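# Seat the hose connector fully onto the tap

## Task

Slide the hose connector onto the tap until it is pressed fully home, while making sure the pipe frame is still upright at the end.

## Robot and tools

Robot: two arms, left_arm and right_arm, each with six joints plus a two-finger gripper. In the scene frame the origin sits at table-top height midway between the arms' nominal bases; +x points out over the table, +y toward left_arm, +z up. Arm names do not match image sides. Calibrated bases: left_arm at (+0.001, +0.247, 0) m with quat_wxyz (+1.000, 0, 0, -0.013); right_arm at (-0.026, -0.294, 0) m with quat_wxyz (+1.000, 0, 0, -0.004). Both are upright. Gripper poses, velocities and wrist-camera poses are given in each arm's own base frame. Fixed cameras and the table use the scene frame.

Row layout: every command row is one flat list of 14 numbers covering both arms, even if only one arm should move. The first 7 are left_arm: shoulder, elbow, waist, wrist pitch, wrist yaw, wrist roll, then opening. The next 7 are the same for right_arm. Note that shoulder comes first and waist third, not the usual base-to-tip order. Joint values are absolute target angles in radians, the same numbers that Joint positions prints. They are not offsets. Ranges in row order: shoulder 0.000 to 3.142, elbow 0.000 to 3.142, waist -2.618 to 3.054, wrist pitch -1.571 to 1.571, wrist yaw -1.571 to 1.571, wrist roll -2.094 to 2.094. Wrist roll has reversed sign on both arms, both in what you send and in every reading. Real joint ends may be up to 0.059 rad either side of these values. A target beyond an end by more than 0.059 rad, and farther out than the current angle, is refused. A target only slightly past the real end is clipped, and the result then says "joint sent to its limit". Opening runs from -1 (shut) to +1 (fully open, pad gap 0.094 m). Between those values the fingers go to where grip_measured would read that number. A 0 is a real command, so resend an arm's current opening to leave it alone.

Tools:
- execute_actions(actions, cameras): actions is a list of up to 15 actions. Each action is a list of up to 15 rows, and each row lasts one 1/30 s step. A short action repeats its final row until 15 steps have passed. An empty list just reports state and images.
- move(target, speed, blend, opening_speed, blocking, cameras): target is one 14-number row, or a list of up to 15 rows to pass through, all within 10 s. All joints move in step, so the gripper travels on a curve with no collision avoidance. speed is in rad/s for the joint with the farthest to go: 0.01 to 12.57, default 0.5. It can be one value or one per target. blend is a corner-rounding radius in rad for lists. opening_speed is the finger rate per second on the -1..1 scale, at least 0.2. blocking=false returns after about 0.5 s while the motion continues, and a later move takes over smoothly. The result adds a "move:" line, such as done, off_target (resting more than 0.035 rad away), moving, held or fault, plus limits=held if steps were withheld. done does not prove contact or its absence.
- wait(seconds 0 to 10): the arms keep their last command, and any running move carries on.
- stop(): brakes a running move. It needs some braking distance.
- zoom_image(camera, region [x0,y0,x1,y1] in pixels, at most 504x504): gives a closer view of that camera's latest image.
- finished_scene(scene): ends the scene and cannot be undone. Call it only once the connector is fully on and the frame stands without the robot's help.

Cameras: cam_head_left, cam_head_right, cam_high, cam_left_wrist, cam_right_wrist, all 896x504. Fixed-camera calibration may be off by a couple of degrees and millimetres. Wrist images can lag slightly while the arm moves.

Result lines: Joint positions and Joint velocities list each arm's joints in row order, then the finger pad gap (m, m/s). "within noise" means effectively still. Joint targets shows what the joints are being driven toward now. To hold a joint, resend that value. end_effector_position is the point between the pads, about 1 cm behind the tips. Fingers point along gripper +z and close along gripper y. Printed poses can be off by a few cm at long reach. grip_measured is the finger opening on the command scale. With nothing held it reads slightly wide, and on a gripped hard part it reads a little narrower than the part. "joint command not followed" means the clearance check altered some steps. Joint torques follow row order without the gripper and include the arm's own weight. They are positive toward larger angles, and joints 1 to 3 wrap at ±28 N m. A MOTOR HOT line appears at 75 °C. At 90 °C a fault folds that arm away for the rest of the scene, sometimes with no warning. Holding loads, reaching far out or pushing against something you cannot move heats the motors, and this continues while you think.

Motion limits: each step's target stays within 0.339 rad of the measured angle for shoulder, elbow and waist, and within 2.2 rad for the wrist joints. A target putting the gripper more than 200 mm from where it is gets scaled back, so split long motions. Friction and weight can leave joints short, and tiny turns may not happen.

Avoid: dropping the hose or letting go of it while it moves, knocking the pipe frame over, slamming into things, pushing very hard against the tap, pressing or clamping the two arms against each other, and anything leaving the table. Push the connector on slowly, in small steps, with the fingers closed firmly. Thinking time runs the simulation, so keep replies brief.

Each tool is called in YAML: its name, and indented under it one key for each argument.

## Session

execute_actions:
  actions: []

Scene clock: 0.00 s.
left_arm: end_effector_position=(+0.2756, +0.0460, +0.1428) grip_measured=+1.000 end_effector_quat_wxyz=(+0.486, -0.203, +0.785, +0.327) | right_arm: end_effector_position=(+0.3788, +0.0906, +0.1083) grip_measured=+1.000 end_effector_quat_wxyz=(+0.576, +0.067, +0.809, -0.097)
Joint names: [shoulder, elbow, waist, wrist pitch, wrist yaw, wrist roll]
Joint positions: left_arm=[1.108 0.471 -0.427 -0.208 -1.137 0.457 0.094] | right_arm=[1.557 0.504 0.535 0.612 0.734 -0.222 0.094]
Joint velocities: within noise
Joint torques (N m): no reading
Heat: left arm: 49 °C; right arm: 44 °C.
Joint targets: left_arm=[1.104 0.485 -0.427 -0.199 -1.140 0.457] | right_arm=[1.546 0.516 0.535 0.623 0.736 -0.223]
Tool commands: left_gripper/opening=+1.0 right_gripper/opening=+1.0

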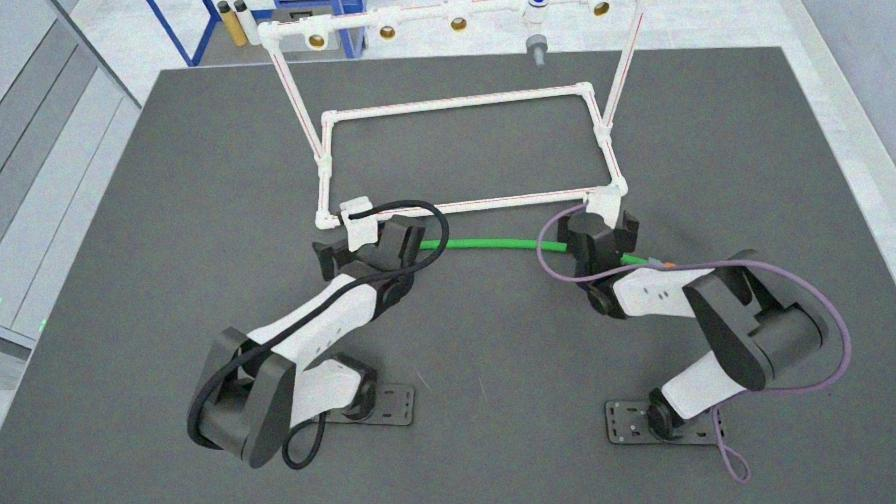

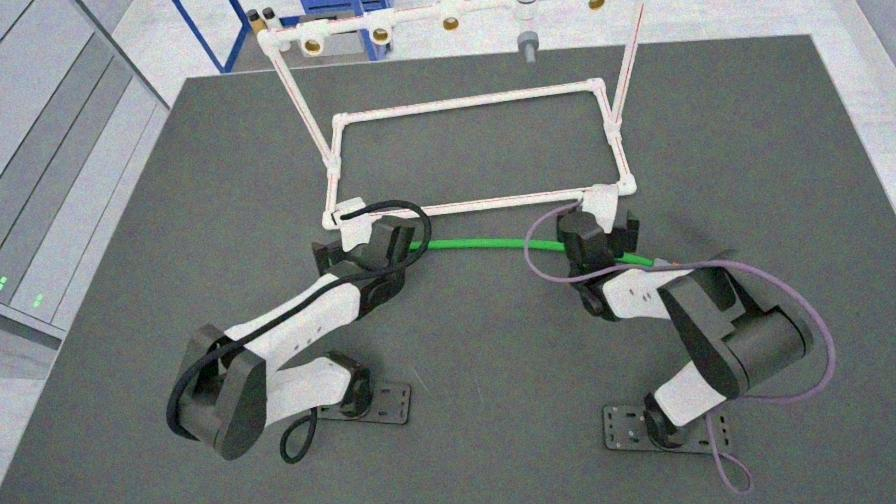

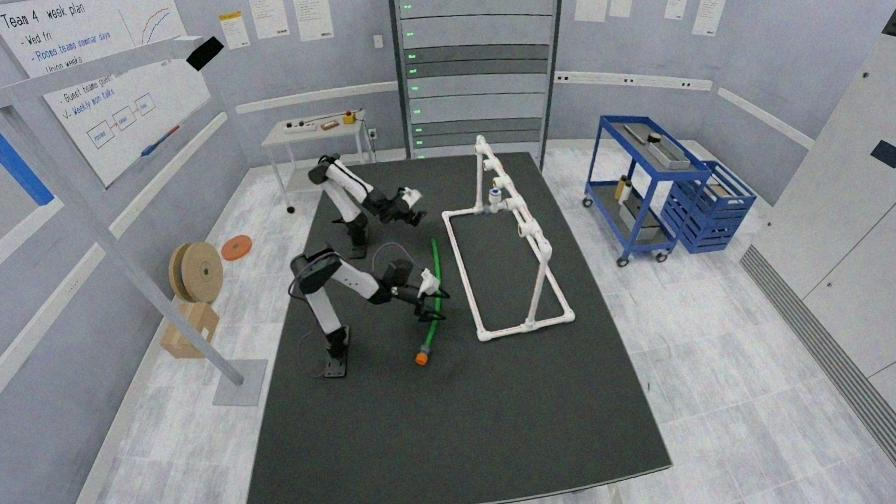

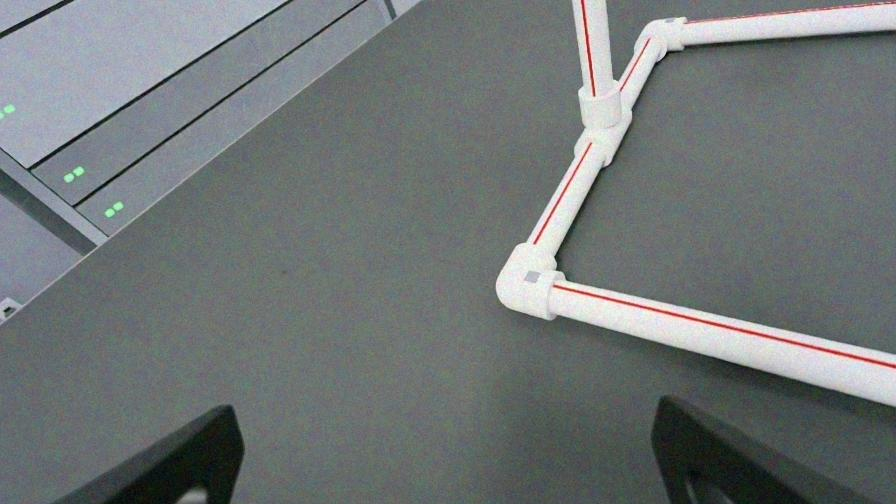

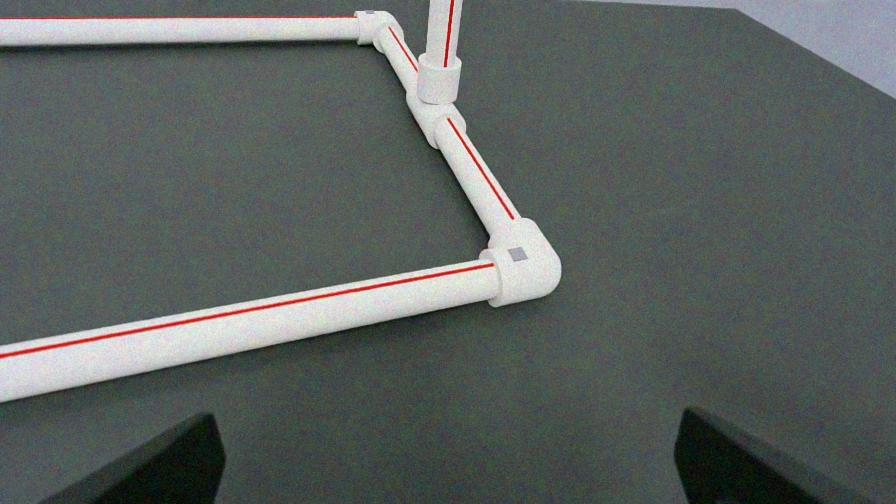

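zoom_image:
  camera: "cam_high"
  region: [380, 120, 600, 380]

zoom_image:
  camera: "cam_head_left"
  region: [440, 0, 660, 120]

zoom_image:
  camera: "cam_high"
  region: [470, 120, 580, 220]

zoom_image:
  camera: "cam_head_left"
  region: [380, 200, 720, 320]

zoom_image:
  camera: "cam_high"
  region: [390, 310, 460, 380]

Scaled by 1.938 (camera's finer frame: 1280x720).

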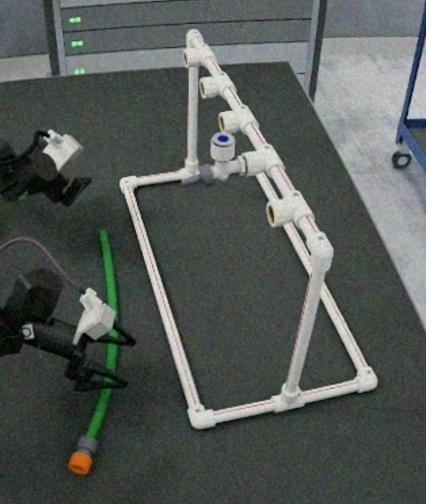

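Scaled by 2.291 (camera's finer frame: 1280x720).

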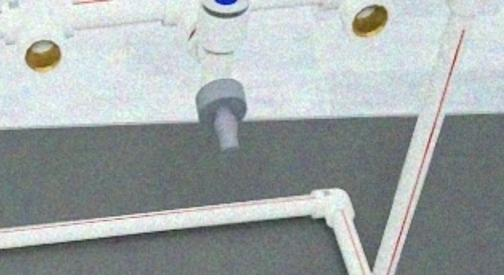

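Scaled by 4.582 (camera's finer frame: 1280x720).

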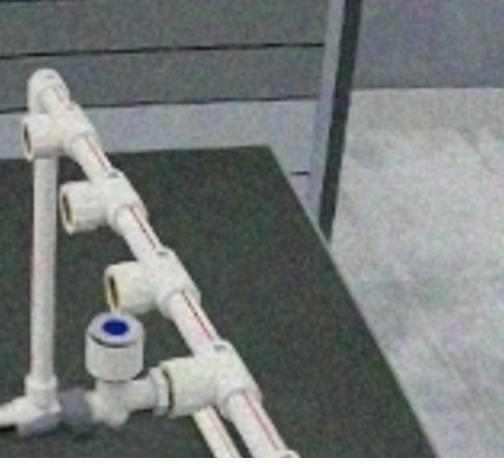

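Scaled by 1.482 (camera's finer frame: 1280x720).

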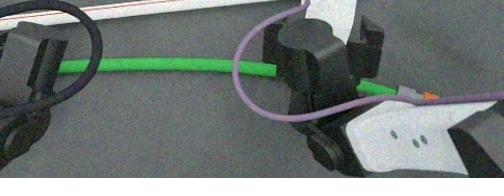

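Scaled by 7.200 (camera's finer frame: 1280x720).

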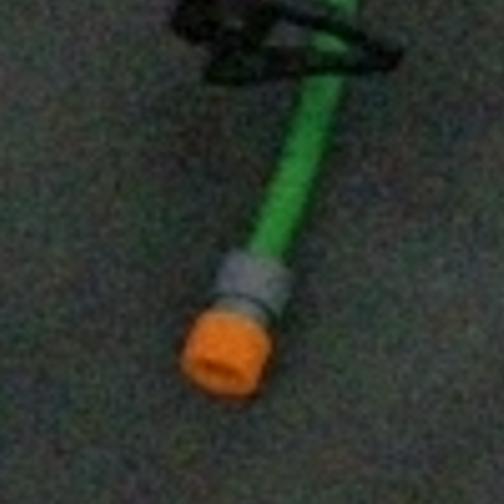

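zoom_image:
  camera: "cam_high"
  region: [470, 170, 530, 230]

zoom_image:
  camera: "cam_head_right"
  region: [480, 0, 620, 90]

zoom_image:
  camera: "cam_head_left"
  region: [490, 0, 600, 80]

zoom_image:
  camera: "cam_head_left"
  region: [590, 220, 710, 300]

zoom_image:
  camera: "cam_head_right"
  region: [590, 220, 710, 300]

Scaled by 8.400 (camera's finer frame: 1280x720).

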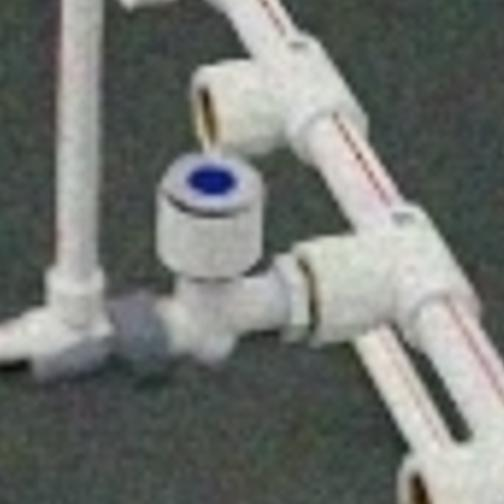

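Scaled by 3.600 (camera's finer frame: 1280x720).

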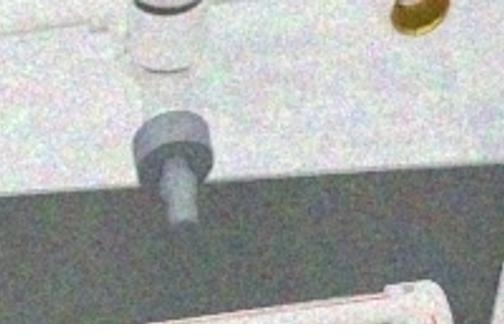

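Scaled by 4.582 (camera's finer frame: 1280x720).

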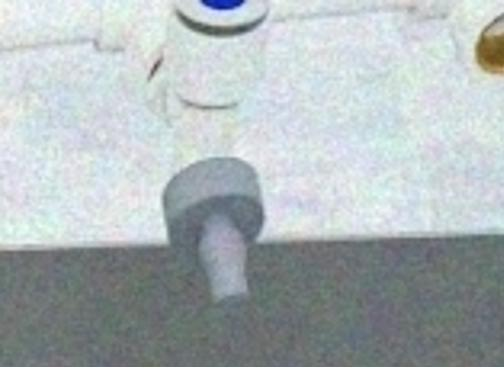

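Scaled by 4.200 (camera's finer frame: 1280x720).

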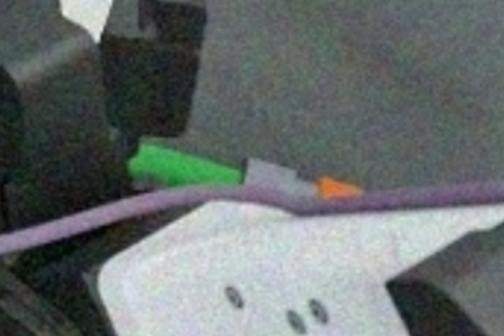

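Scaled by 4.200 (camera's finer frame: 1280x720).

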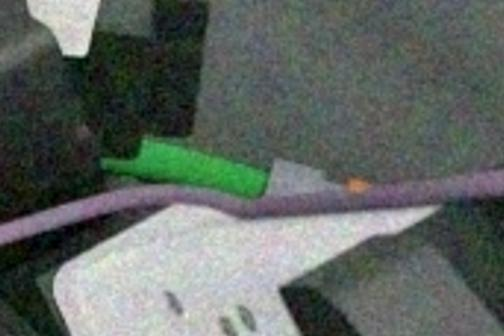

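move:
  target:
    - [1.05,0.52,-0.13,0.3,-0.1,0.2,1,1.6,1.3,0.25,-0.4,0.35,0.7,1]
    - [0.996,0.554,0.155,0.784,0.937,0,1,1.749,1.701,-0.02,-1.523,0,1.57,1]
  speed: 0.8
  blend: 0.2

Scene clock: 69.47 s.
left_arm: end_effector_position=(+0.3123, -0.0925, +0.3209) grip_measured=+1.000 end_effector_quat_wxyz=(+0.725, +0.308, +0.573, -0.228) | right_arm: end_effector_position=(+0.3109, -0.0073, +0.1704) grip_measured=+1.000 end_effector_quat_wxyz=(+0.010, +0.695, -0.718, +0.001)
Joint positions: left_arm=[1.011 0.523 0.148 0.75 0.929 0.023 0.094] | right_arm=[1.744 1.674 -0.016 -1.514 0.015 1.554 0.094]
Joint torques (N m): left_arm=[-2.58 10.74 0.49 2.24 0.05 -0.25] | right_arm=[-6.3 9.11 -0.43 0.09 -0.26 0.1]
Heat: left arm: 57 °C; right arm: 48 °C.
Joint targets: left_arm=[0.996 0.554 0.155 0.784 0.937 0.000] | right_arm=[1.749 1.701 -0.020 -1.523 0.000 1.570]
move: done
cam_left_wrist: T_world_to_cam=[[-0.699773, -0.686246, -0.198456, 0.217612], [-0.0531587, 0.327061, -0.943507, 0.391458], [0.712385, -0.649691, -0.265348, -0.105159], [0, 0, 0, 1]] pos_world=[0.248002, -0.0470165, 0.384626]
cam_right_wrist: T_world_to_cam=[[0.999093, -0.0421856, 0.00583243, -0.313114], [-0.0406503, -0.903842, 0.42593, -0.0245234], [-0.0126965, -0.425781, -0.904737, 0.241175], [0, 0, 0, 1]] pos_world=[0.314895, 0.0673137, 0.230472]

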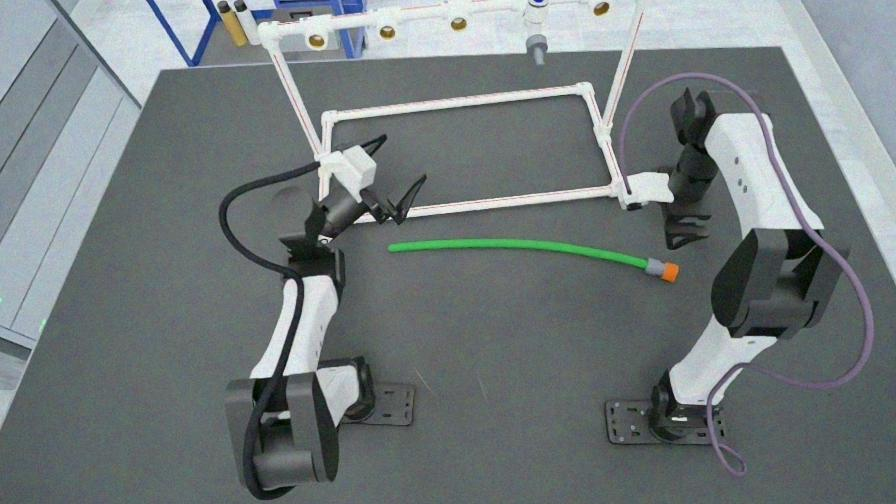

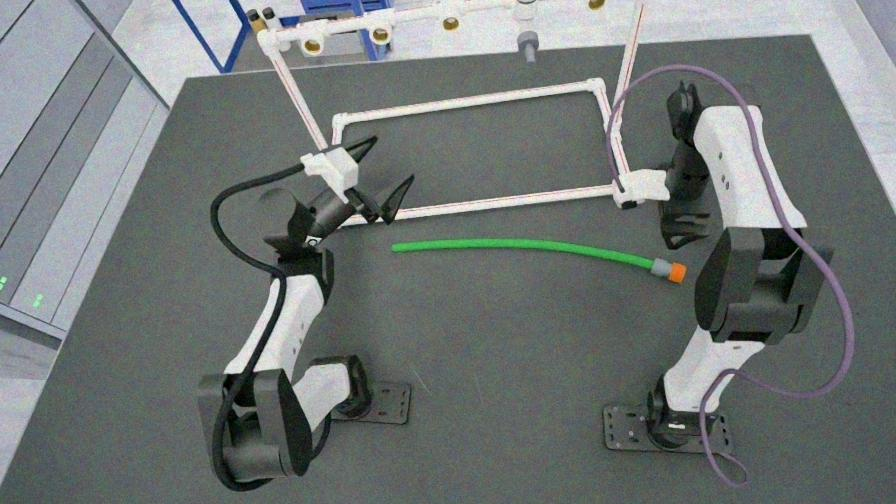

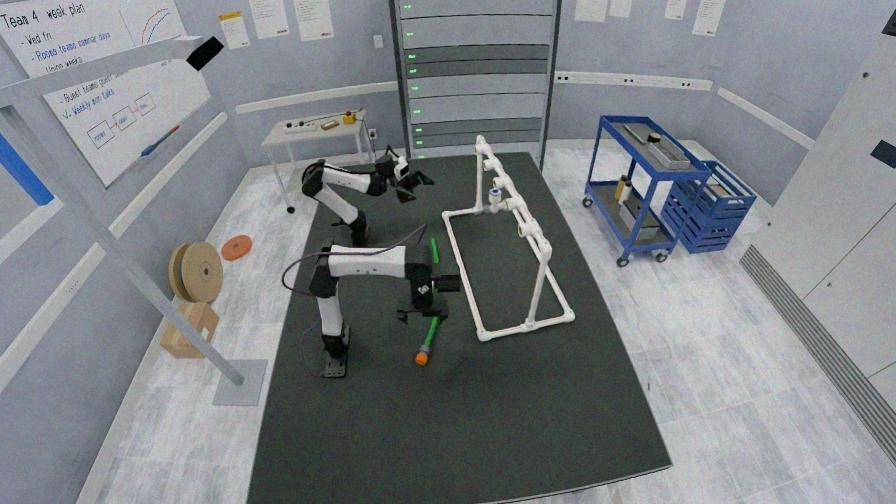

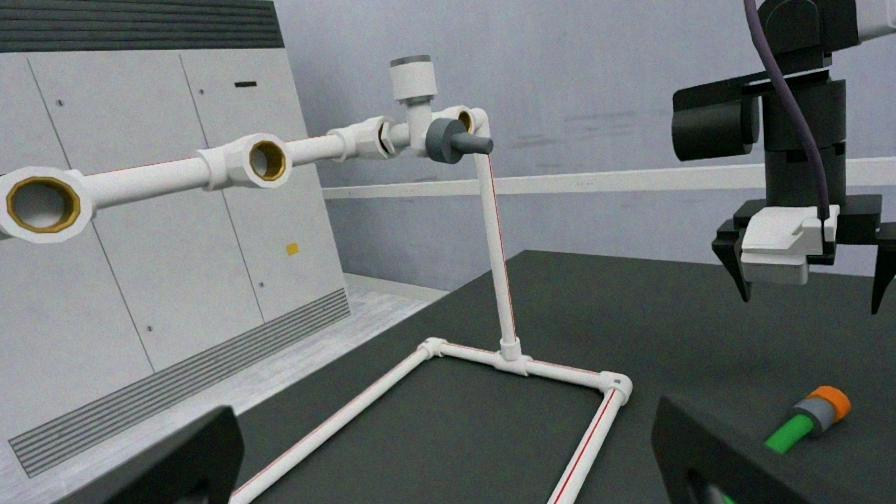

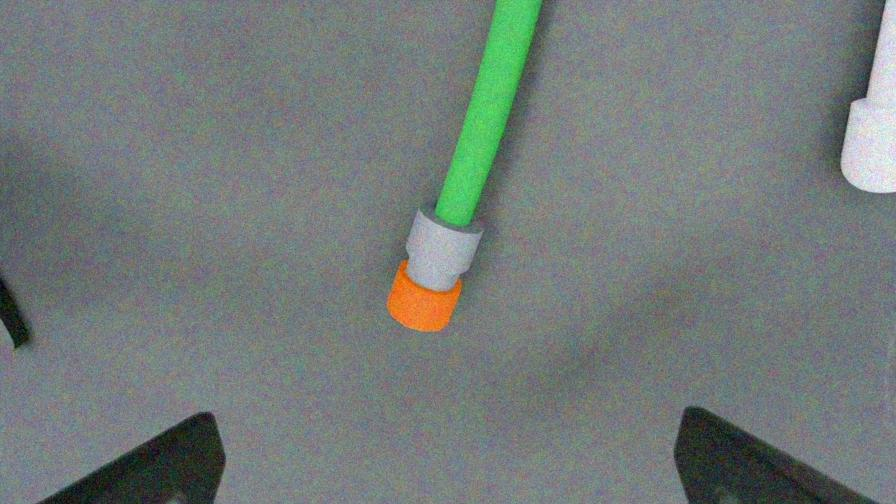

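zoom_image:
  camera: "cam_left_wrist"
  region: [370, 40, 520, 190]

zoom_image:
  camera: "cam_right_wrist"
  region: [350, 180, 550, 350]

zoom_image:
  camera: "cam_left_wrist"
  region: [740, 370, 870, 480]

Scaled by 3.360 (camera's finer frame: 1280x720).

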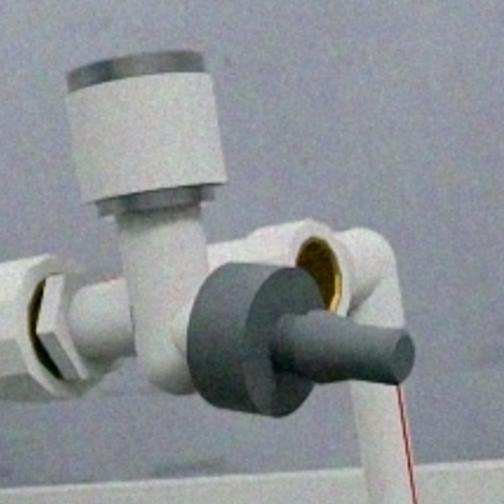

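Scaled by 2.520 (camera's finer frame: 1280x720).

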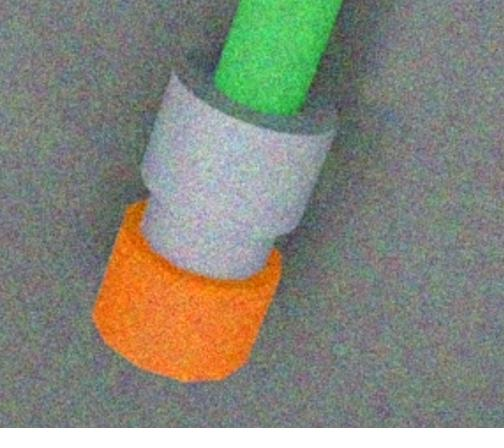

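Scaled by 3.877 (camera's finer frame: 1280x720).

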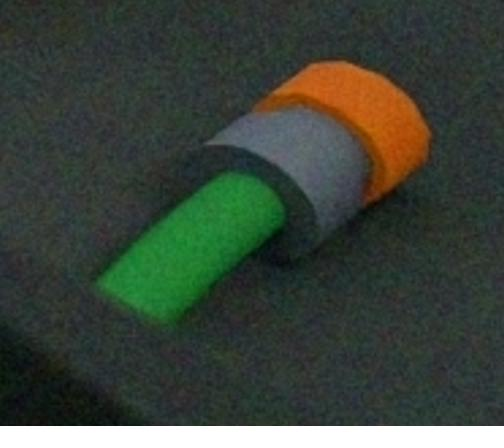

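move:
  target: [0.996,0.554,0.155,0.784,0.937,0,1,1.771,1.442,-0.02,-1.286,0.19,1.235,1]
  speed: 0.7

Scene clock: 132.63 s.
left_arm: end_effector_position=(+0.3121, -0.0926, +0.3211) grip_measured=+1.000 end_effector_quat_wxyz=(+0.725, +0.308, +0.572, -0.228) | right_arm: end_effector_position=(+0.3099, -0.0357, +0.1066) grip_measured=+1.000 end_effector_quat_wxyz=(-0.076, -0.577, +0.811, -0.056)
Joint positions: left_arm=[1.011 0.523 0.148 0.751 0.93 0.023 0.094] | right_arm=[1.772 1.441 -0.016 -1.296 0.18 1.246 0.094]
Joint torques (N m): left_arm=[-2.69 10.74 0.59 2.24 0.04 -0.25] | right_arm=[-7.06 6.48 -0.42 0.2 0.11 -0.22]
Heat: left arm: 68 °C; right arm: 50 °C.
Joint targets: left_arm=[0.996 0.554 0.155 0.784 0.937 0.000] | right_arm=[1.771 1.442 -0.020 -1.286 0.190 1.235]
move: done
cam_left_wrist: T_world_to_cam=[[-0.70001, -0.685615, -0.199795, 0.218027], [-0.0516474, 0.327645, -0.943388, 0.39118], [0.712263, -0.650062, -0.264765, -0.105267], [0, 0, 0, 1]] pos_world=[0.247802, -0.0471156, 0.384724]
cam_right_wrist: T_world_to_cam=[[0.942185, -0.33426, 0.0236211, -0.307618], [-0.286106, -0.765746, 0.576, 0.0419828], [-0.174446, -0.549457, -0.817108, 0.207702], [0, 0, 0, 1]] pos_world=[0.338077, 0.043447, 0.152799]

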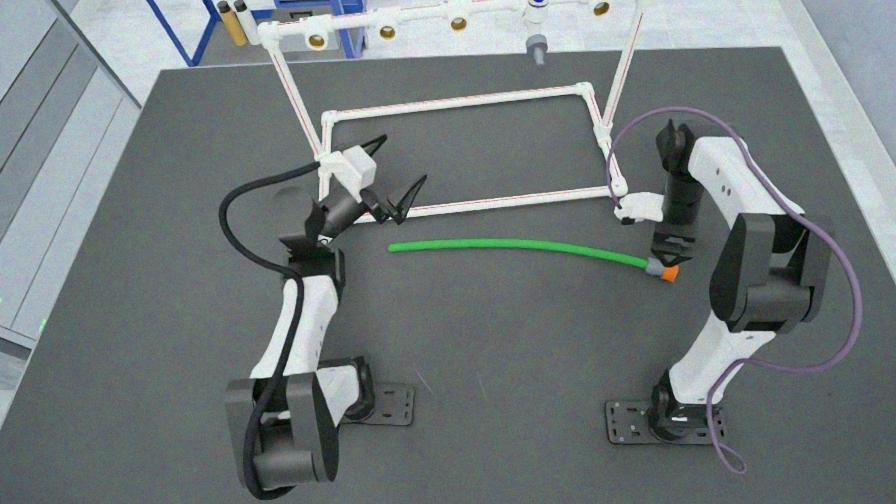

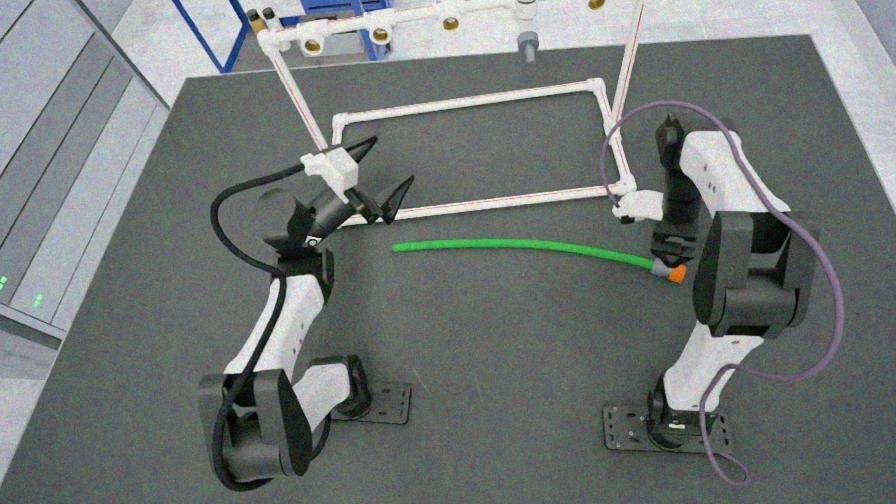

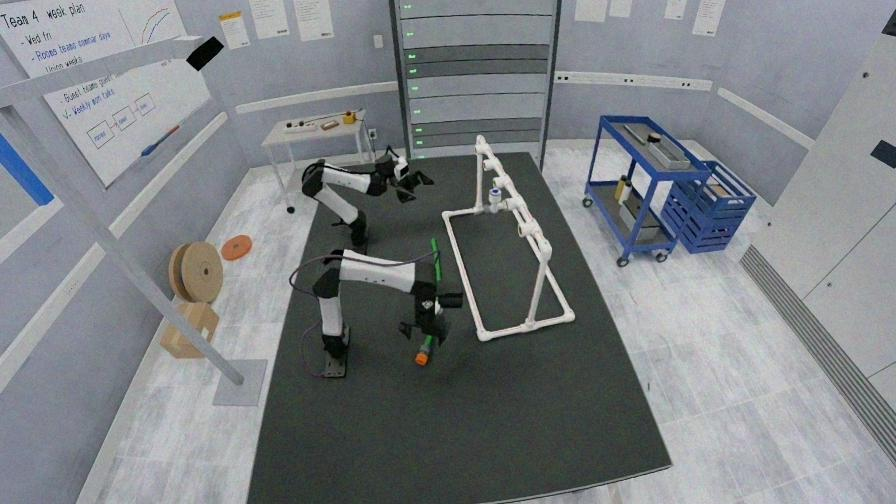

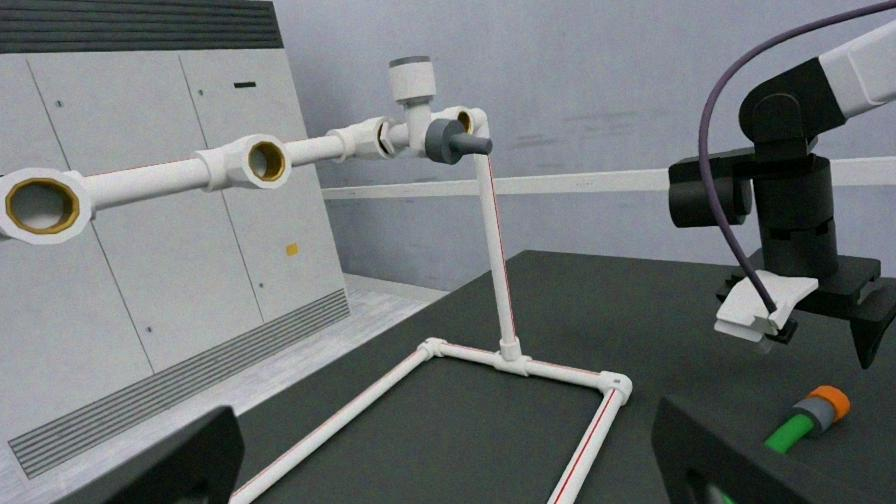

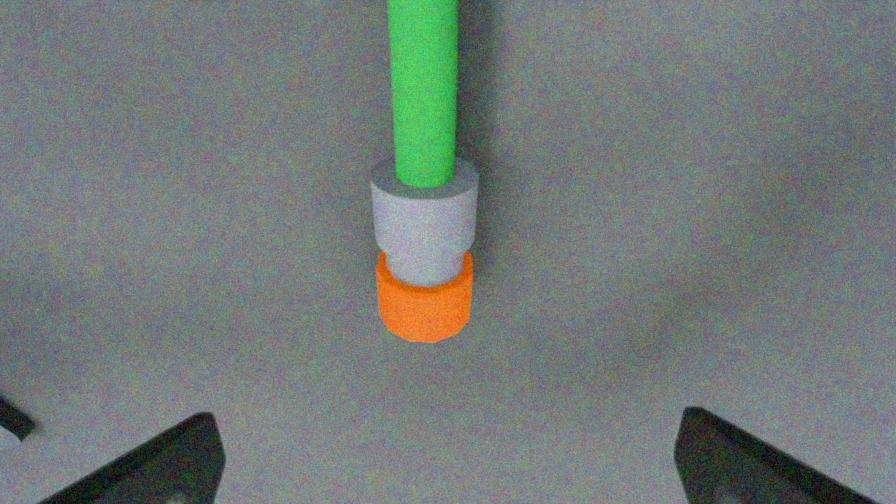

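move:
  target: [1.4,0.25,0.3,1.15,0.3,0,1,1.803,1.247,-0.031,-1.078,0.20,1.235,1]
  speed: 0.6

Scene clock: 148.27 s.
left_arm: end_effector_position=(+0.3664, +0.0541, +0.1688) grip_measured=+1.000 end_effector_quat_wxyz=(+0.697, -0.001, +0.716, -0.021) | right_arm: end_effector_position=(+0.3023, -0.0399, +0.0509) grip_measured=+1.000 end_effector_quat_wxyz=(-0.085, -0.573, +0.813, -0.056)
Joint positions: left_arm=[1.392 0.25 0.294 1.114 0.322 0.022 0.094] | right_arm=[1.8 1.248 -0.024 -1.088 0.191 1.245 0.094]
Joint torques (N m): left_arm=[-2.09 6.08 0.47 2.74 -0.12 -0.26] | right_arm=[-6.71 6.04 -0.65 0.18 0.13 -0.19]
Heat: left arm: 68 °C; right arm: 50 °C.
Joint targets: left_arm=[1.400 0.250 0.300 1.150 0.300 0.000] | right_arm=[1.803 1.247 -0.031 -1.078 0.200 1.235]
move: off_target (left_arm); left_arm: the wrist pitch is farthest, 0.036 rad from its target
cam_left_wrist: T_world_to_cam=[[-0.0562904, -0.998177, 0.021778, 0.0698668], [-0.437649, 0.00506334, -0.899132, 0.353654], [0.897382, -0.0601436, -0.437136, -0.159511], [0, 0, 0, 1]] pos_world=[0.301851, 0.0583552, 0.246732]
cam_right_wrist: T_world_to_cam=[[0.939583, -0.342029, 0.0141109, -0.299542], [-0.284496, -0.757281, 0.587867, 0.0679383], [-0.190382, -0.556365, -0.808835, 0.162709], [0, 0, 0, 1]] pos_world=[0.331749, 0.0395221, 0.0958929]

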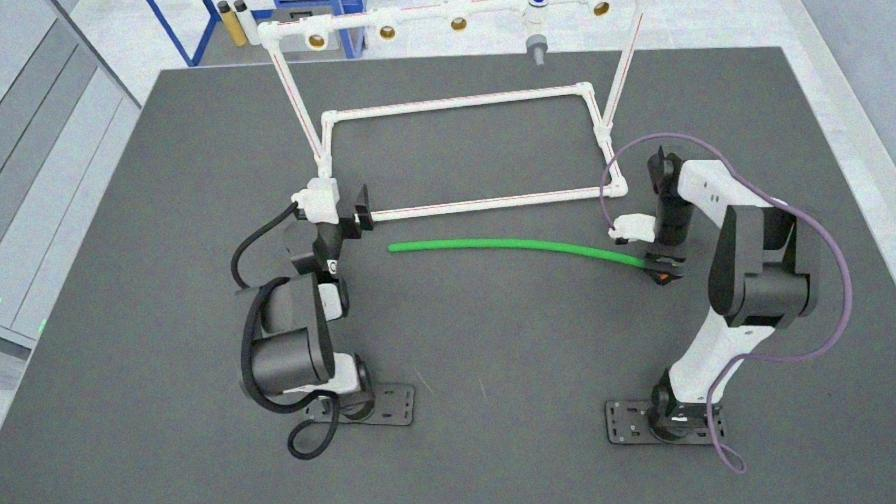

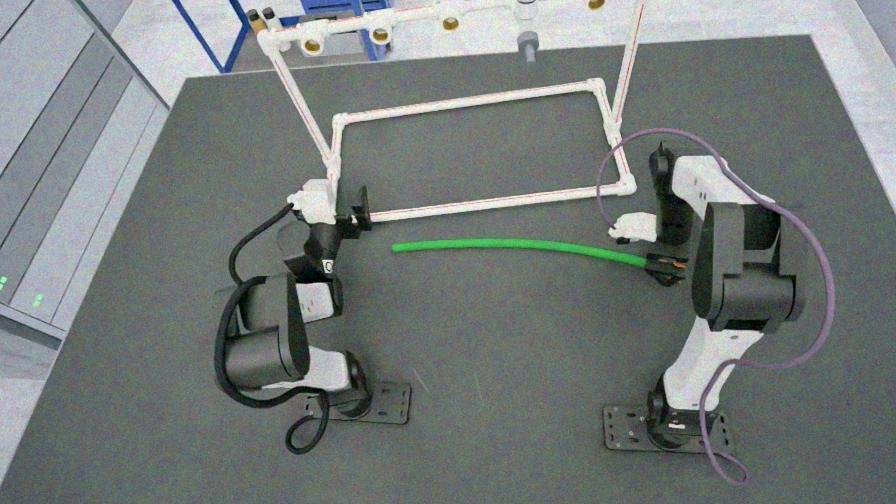

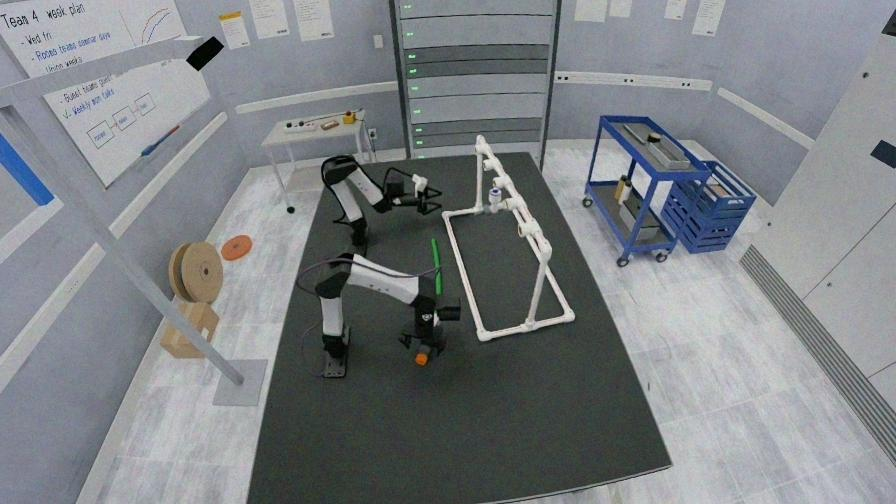

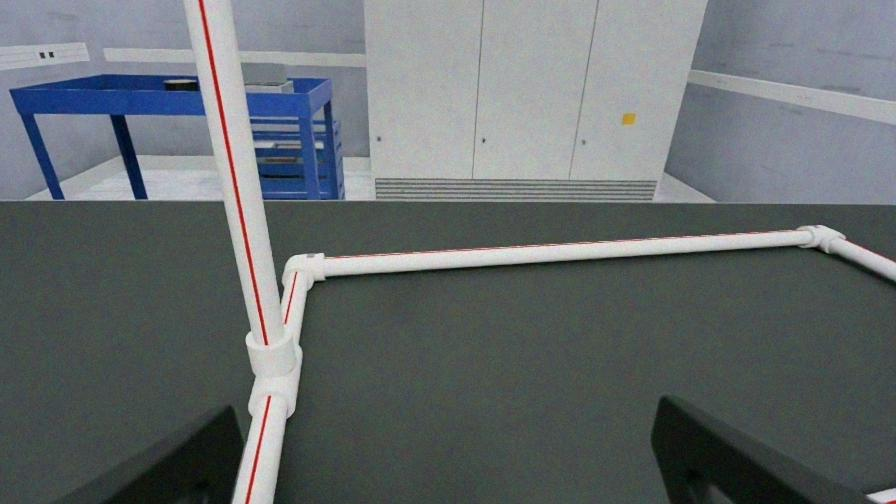

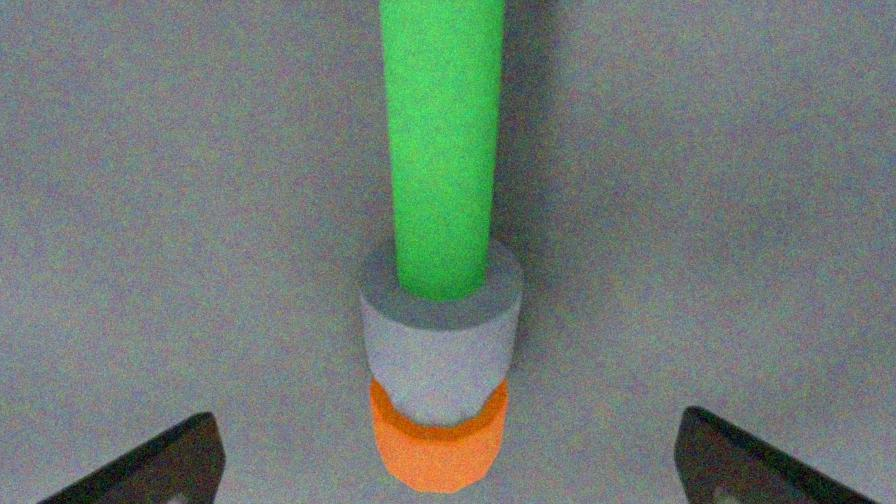

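move:
  target: [1.4,0.25,0.3,1.15,0.3,0,1,1.838,1.163,-0.042,-0.956,0.208,1.230,1]
  speed: 0.2

zoom_image:
  camera: "cam_head_right"
  region: [590, 180, 750, 300]

Scene clock: 157.33 s.
left_arm: end_effector_position=(+0.3664, +0.0543, +0.1691) grip_measured=+1.000 end_effector_quat_wxyz=(+0.698, -0.001, +0.716, -0.020) | right_arm: end_effector_position=(+0.3005, -0.0446, +0.0210) grip_measured=+1.000 end_effector_quat_wxyz=(-0.086, -0.567, +0.817, -0.060)
Joint positions: left_arm=[1.392 0.25 0.294 1.116 0.322 0.021 0.094] | right_arm=[1.835 1.164 -0.035 -0.967 0.199 1.241 0.094]
Joint torques (N m): left_arm=[-2.1 6.16 0.5 2.73 -0.15 -0.27] | right_arm=[-6.78 5.81 -0.69 0.21 0.13 -0.19]
Heat: left arm: 65 °C; right arm: 50 °C.
Joint targets: left_arm=[1.400 0.250 0.300 1.150 0.300 0.000] | right_arm=[1.838 1.163 -0.042 -0.956 0.208 1.230]
move: done
cam_left_wrist: T_world_to_cam=[[-0.0555432, -0.998235, 0.021015, 0.0698241], [-0.436716, 0.00536133, -0.899583, 0.353642], [0.897883, -0.0591434, -0.436243, -0.159852], [0, 0, 0, 1]] pos_world=[0.301848, 0.0583507, 0.246929]
cam_right_wrist: T_world_to_cam=[[0.934281, -0.355967, 0.0201822, -0.298236], [-0.297789, -0.747952, 0.593202, 0.0857627], [-0.196065, -0.560228, -0.8048, 0.137113], [0, 0, 0, 1]] pos_world=[0.331058, 0.0347991, 0.0654932]

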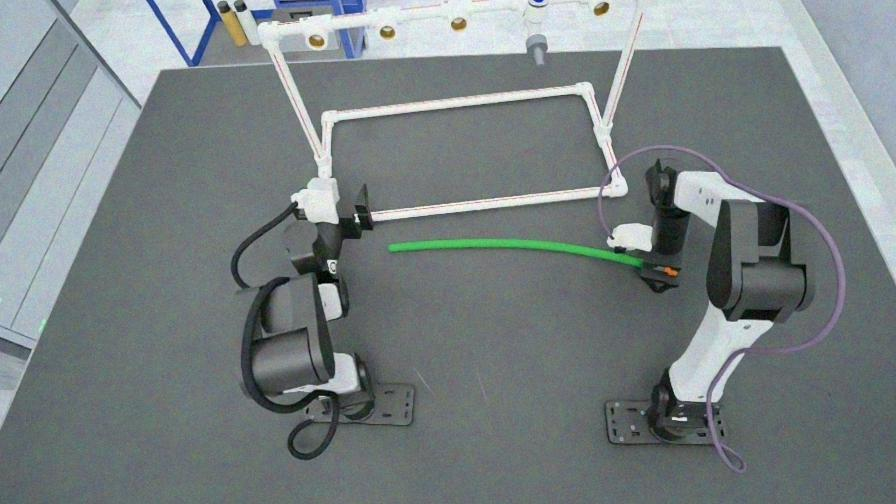

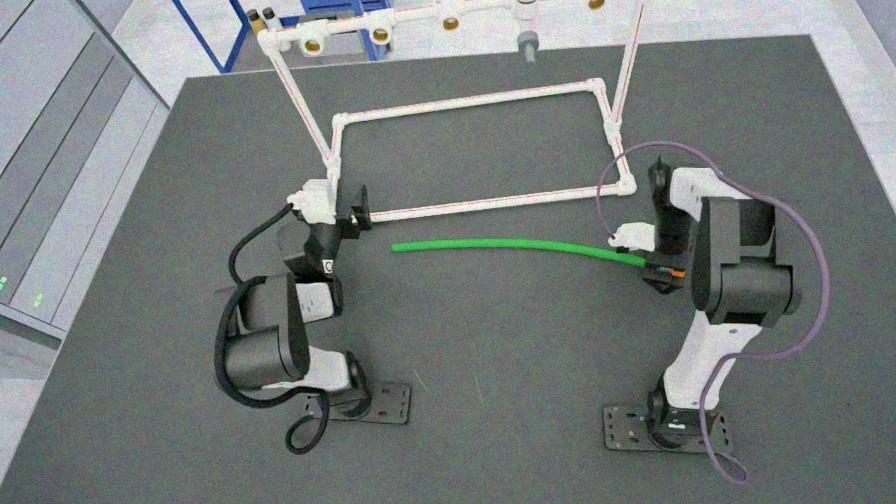

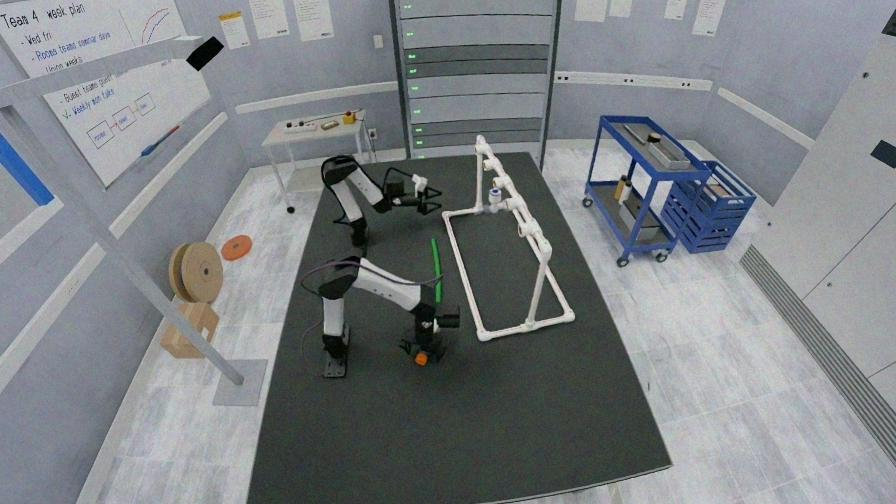

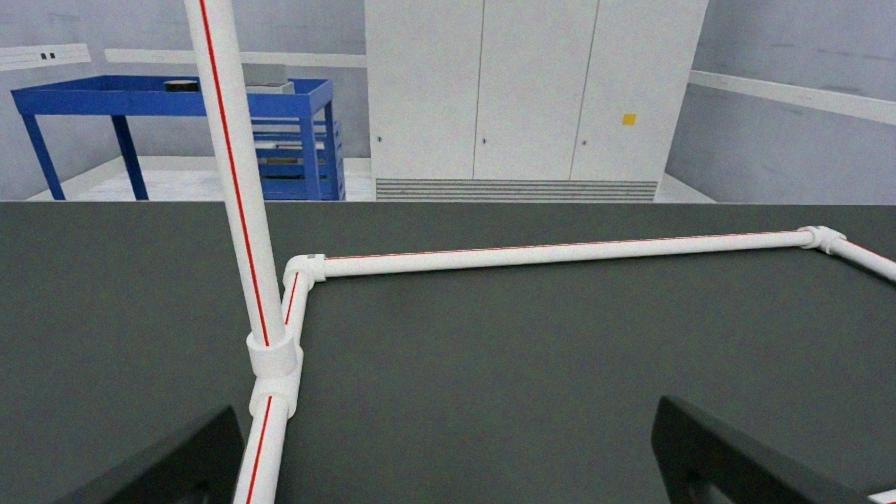

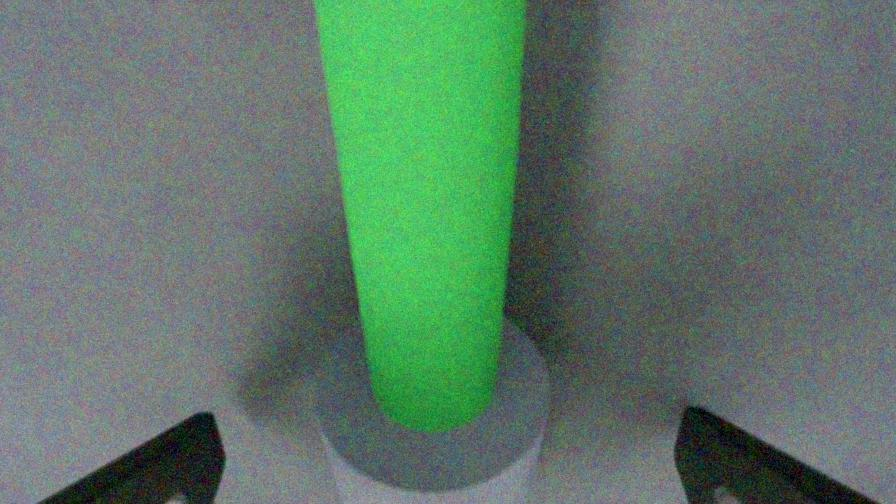

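Scaled by 3.150 (camera's finer frame: 1280x720).

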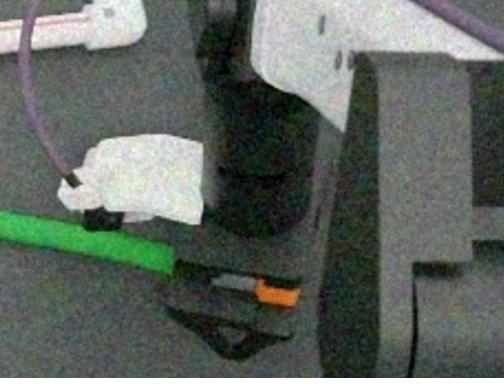

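move:
  target: [1.4,0.25,0.3,1.15,0.3,0,1,1.831,1.18,-0.016,-0.984,0.206,1.207,1]
  speed: 0.2
  cameras: ["cam_right_wrist","cam_head_right"]

Scene clock: 168.27 s.
left_arm: end_effector_position=(+0.3664, +0.0543, +0.1691) grip_measured=+1.000 end_effector_quat_wxyz=(+0.698, -0.001, +0.716, -0.020) | right_arm: end_effector_position=(+0.2992, -0.0408, +0.0212) grip_measured=+1.000 end_effector_quat_wxyz=(-0.088, -0.563, +0.820, -0.059)
Joint positions: left_arm=[1.392 0.25 0.294 1.116 0.322 0.021 0.094] | right_arm=[1.835 1.164 -0.022 -0.975 0.2 1.218 0.094]
Joint torques (N m): left_arm=[-2.11 6.16 0.5 2.72 -0.14 -0.26] | right_arm=[-7.36 7.47 0.53 -0.01 0.11 -0.19]
Heat: left arm: 62 °C; right arm: 50 °C.
Joint targets: left_arm=[1.400 0.250 0.300 1.150 0.300 0.000] | right_arm=[1.831 1.180 -0.016 -0.984 0.206 1.207]
move: done
cam_right_wrist: T_world_to_cam=[[0.930958, -0.364689, 0.01786, -0.294934], [-0.302886, -0.744023, 0.595558, 0.0896649], [-0.203905, -0.559849, -0.803113, 0.141356], [0, 0, 0, 1]] pos_world=[0.330552, 0.0382918, 0.0653918]
Images, in order (width x height): cam_head_right 896x504, cam_right_wrist 896x504.

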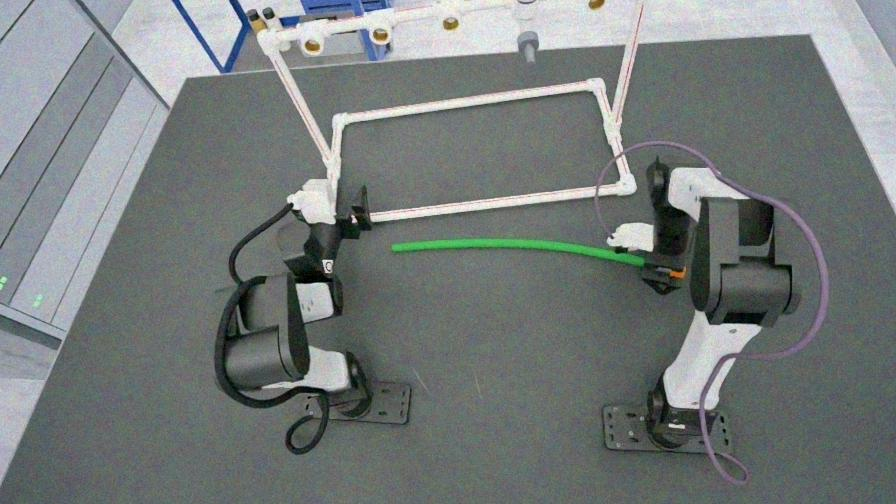

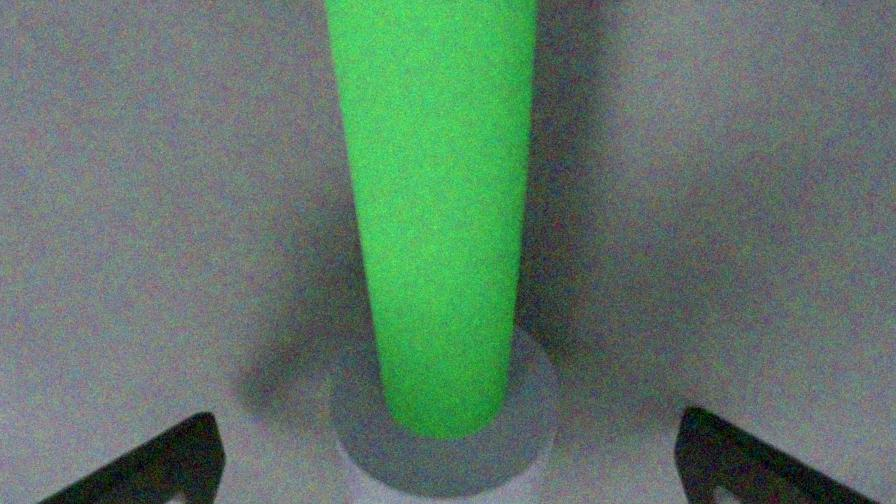

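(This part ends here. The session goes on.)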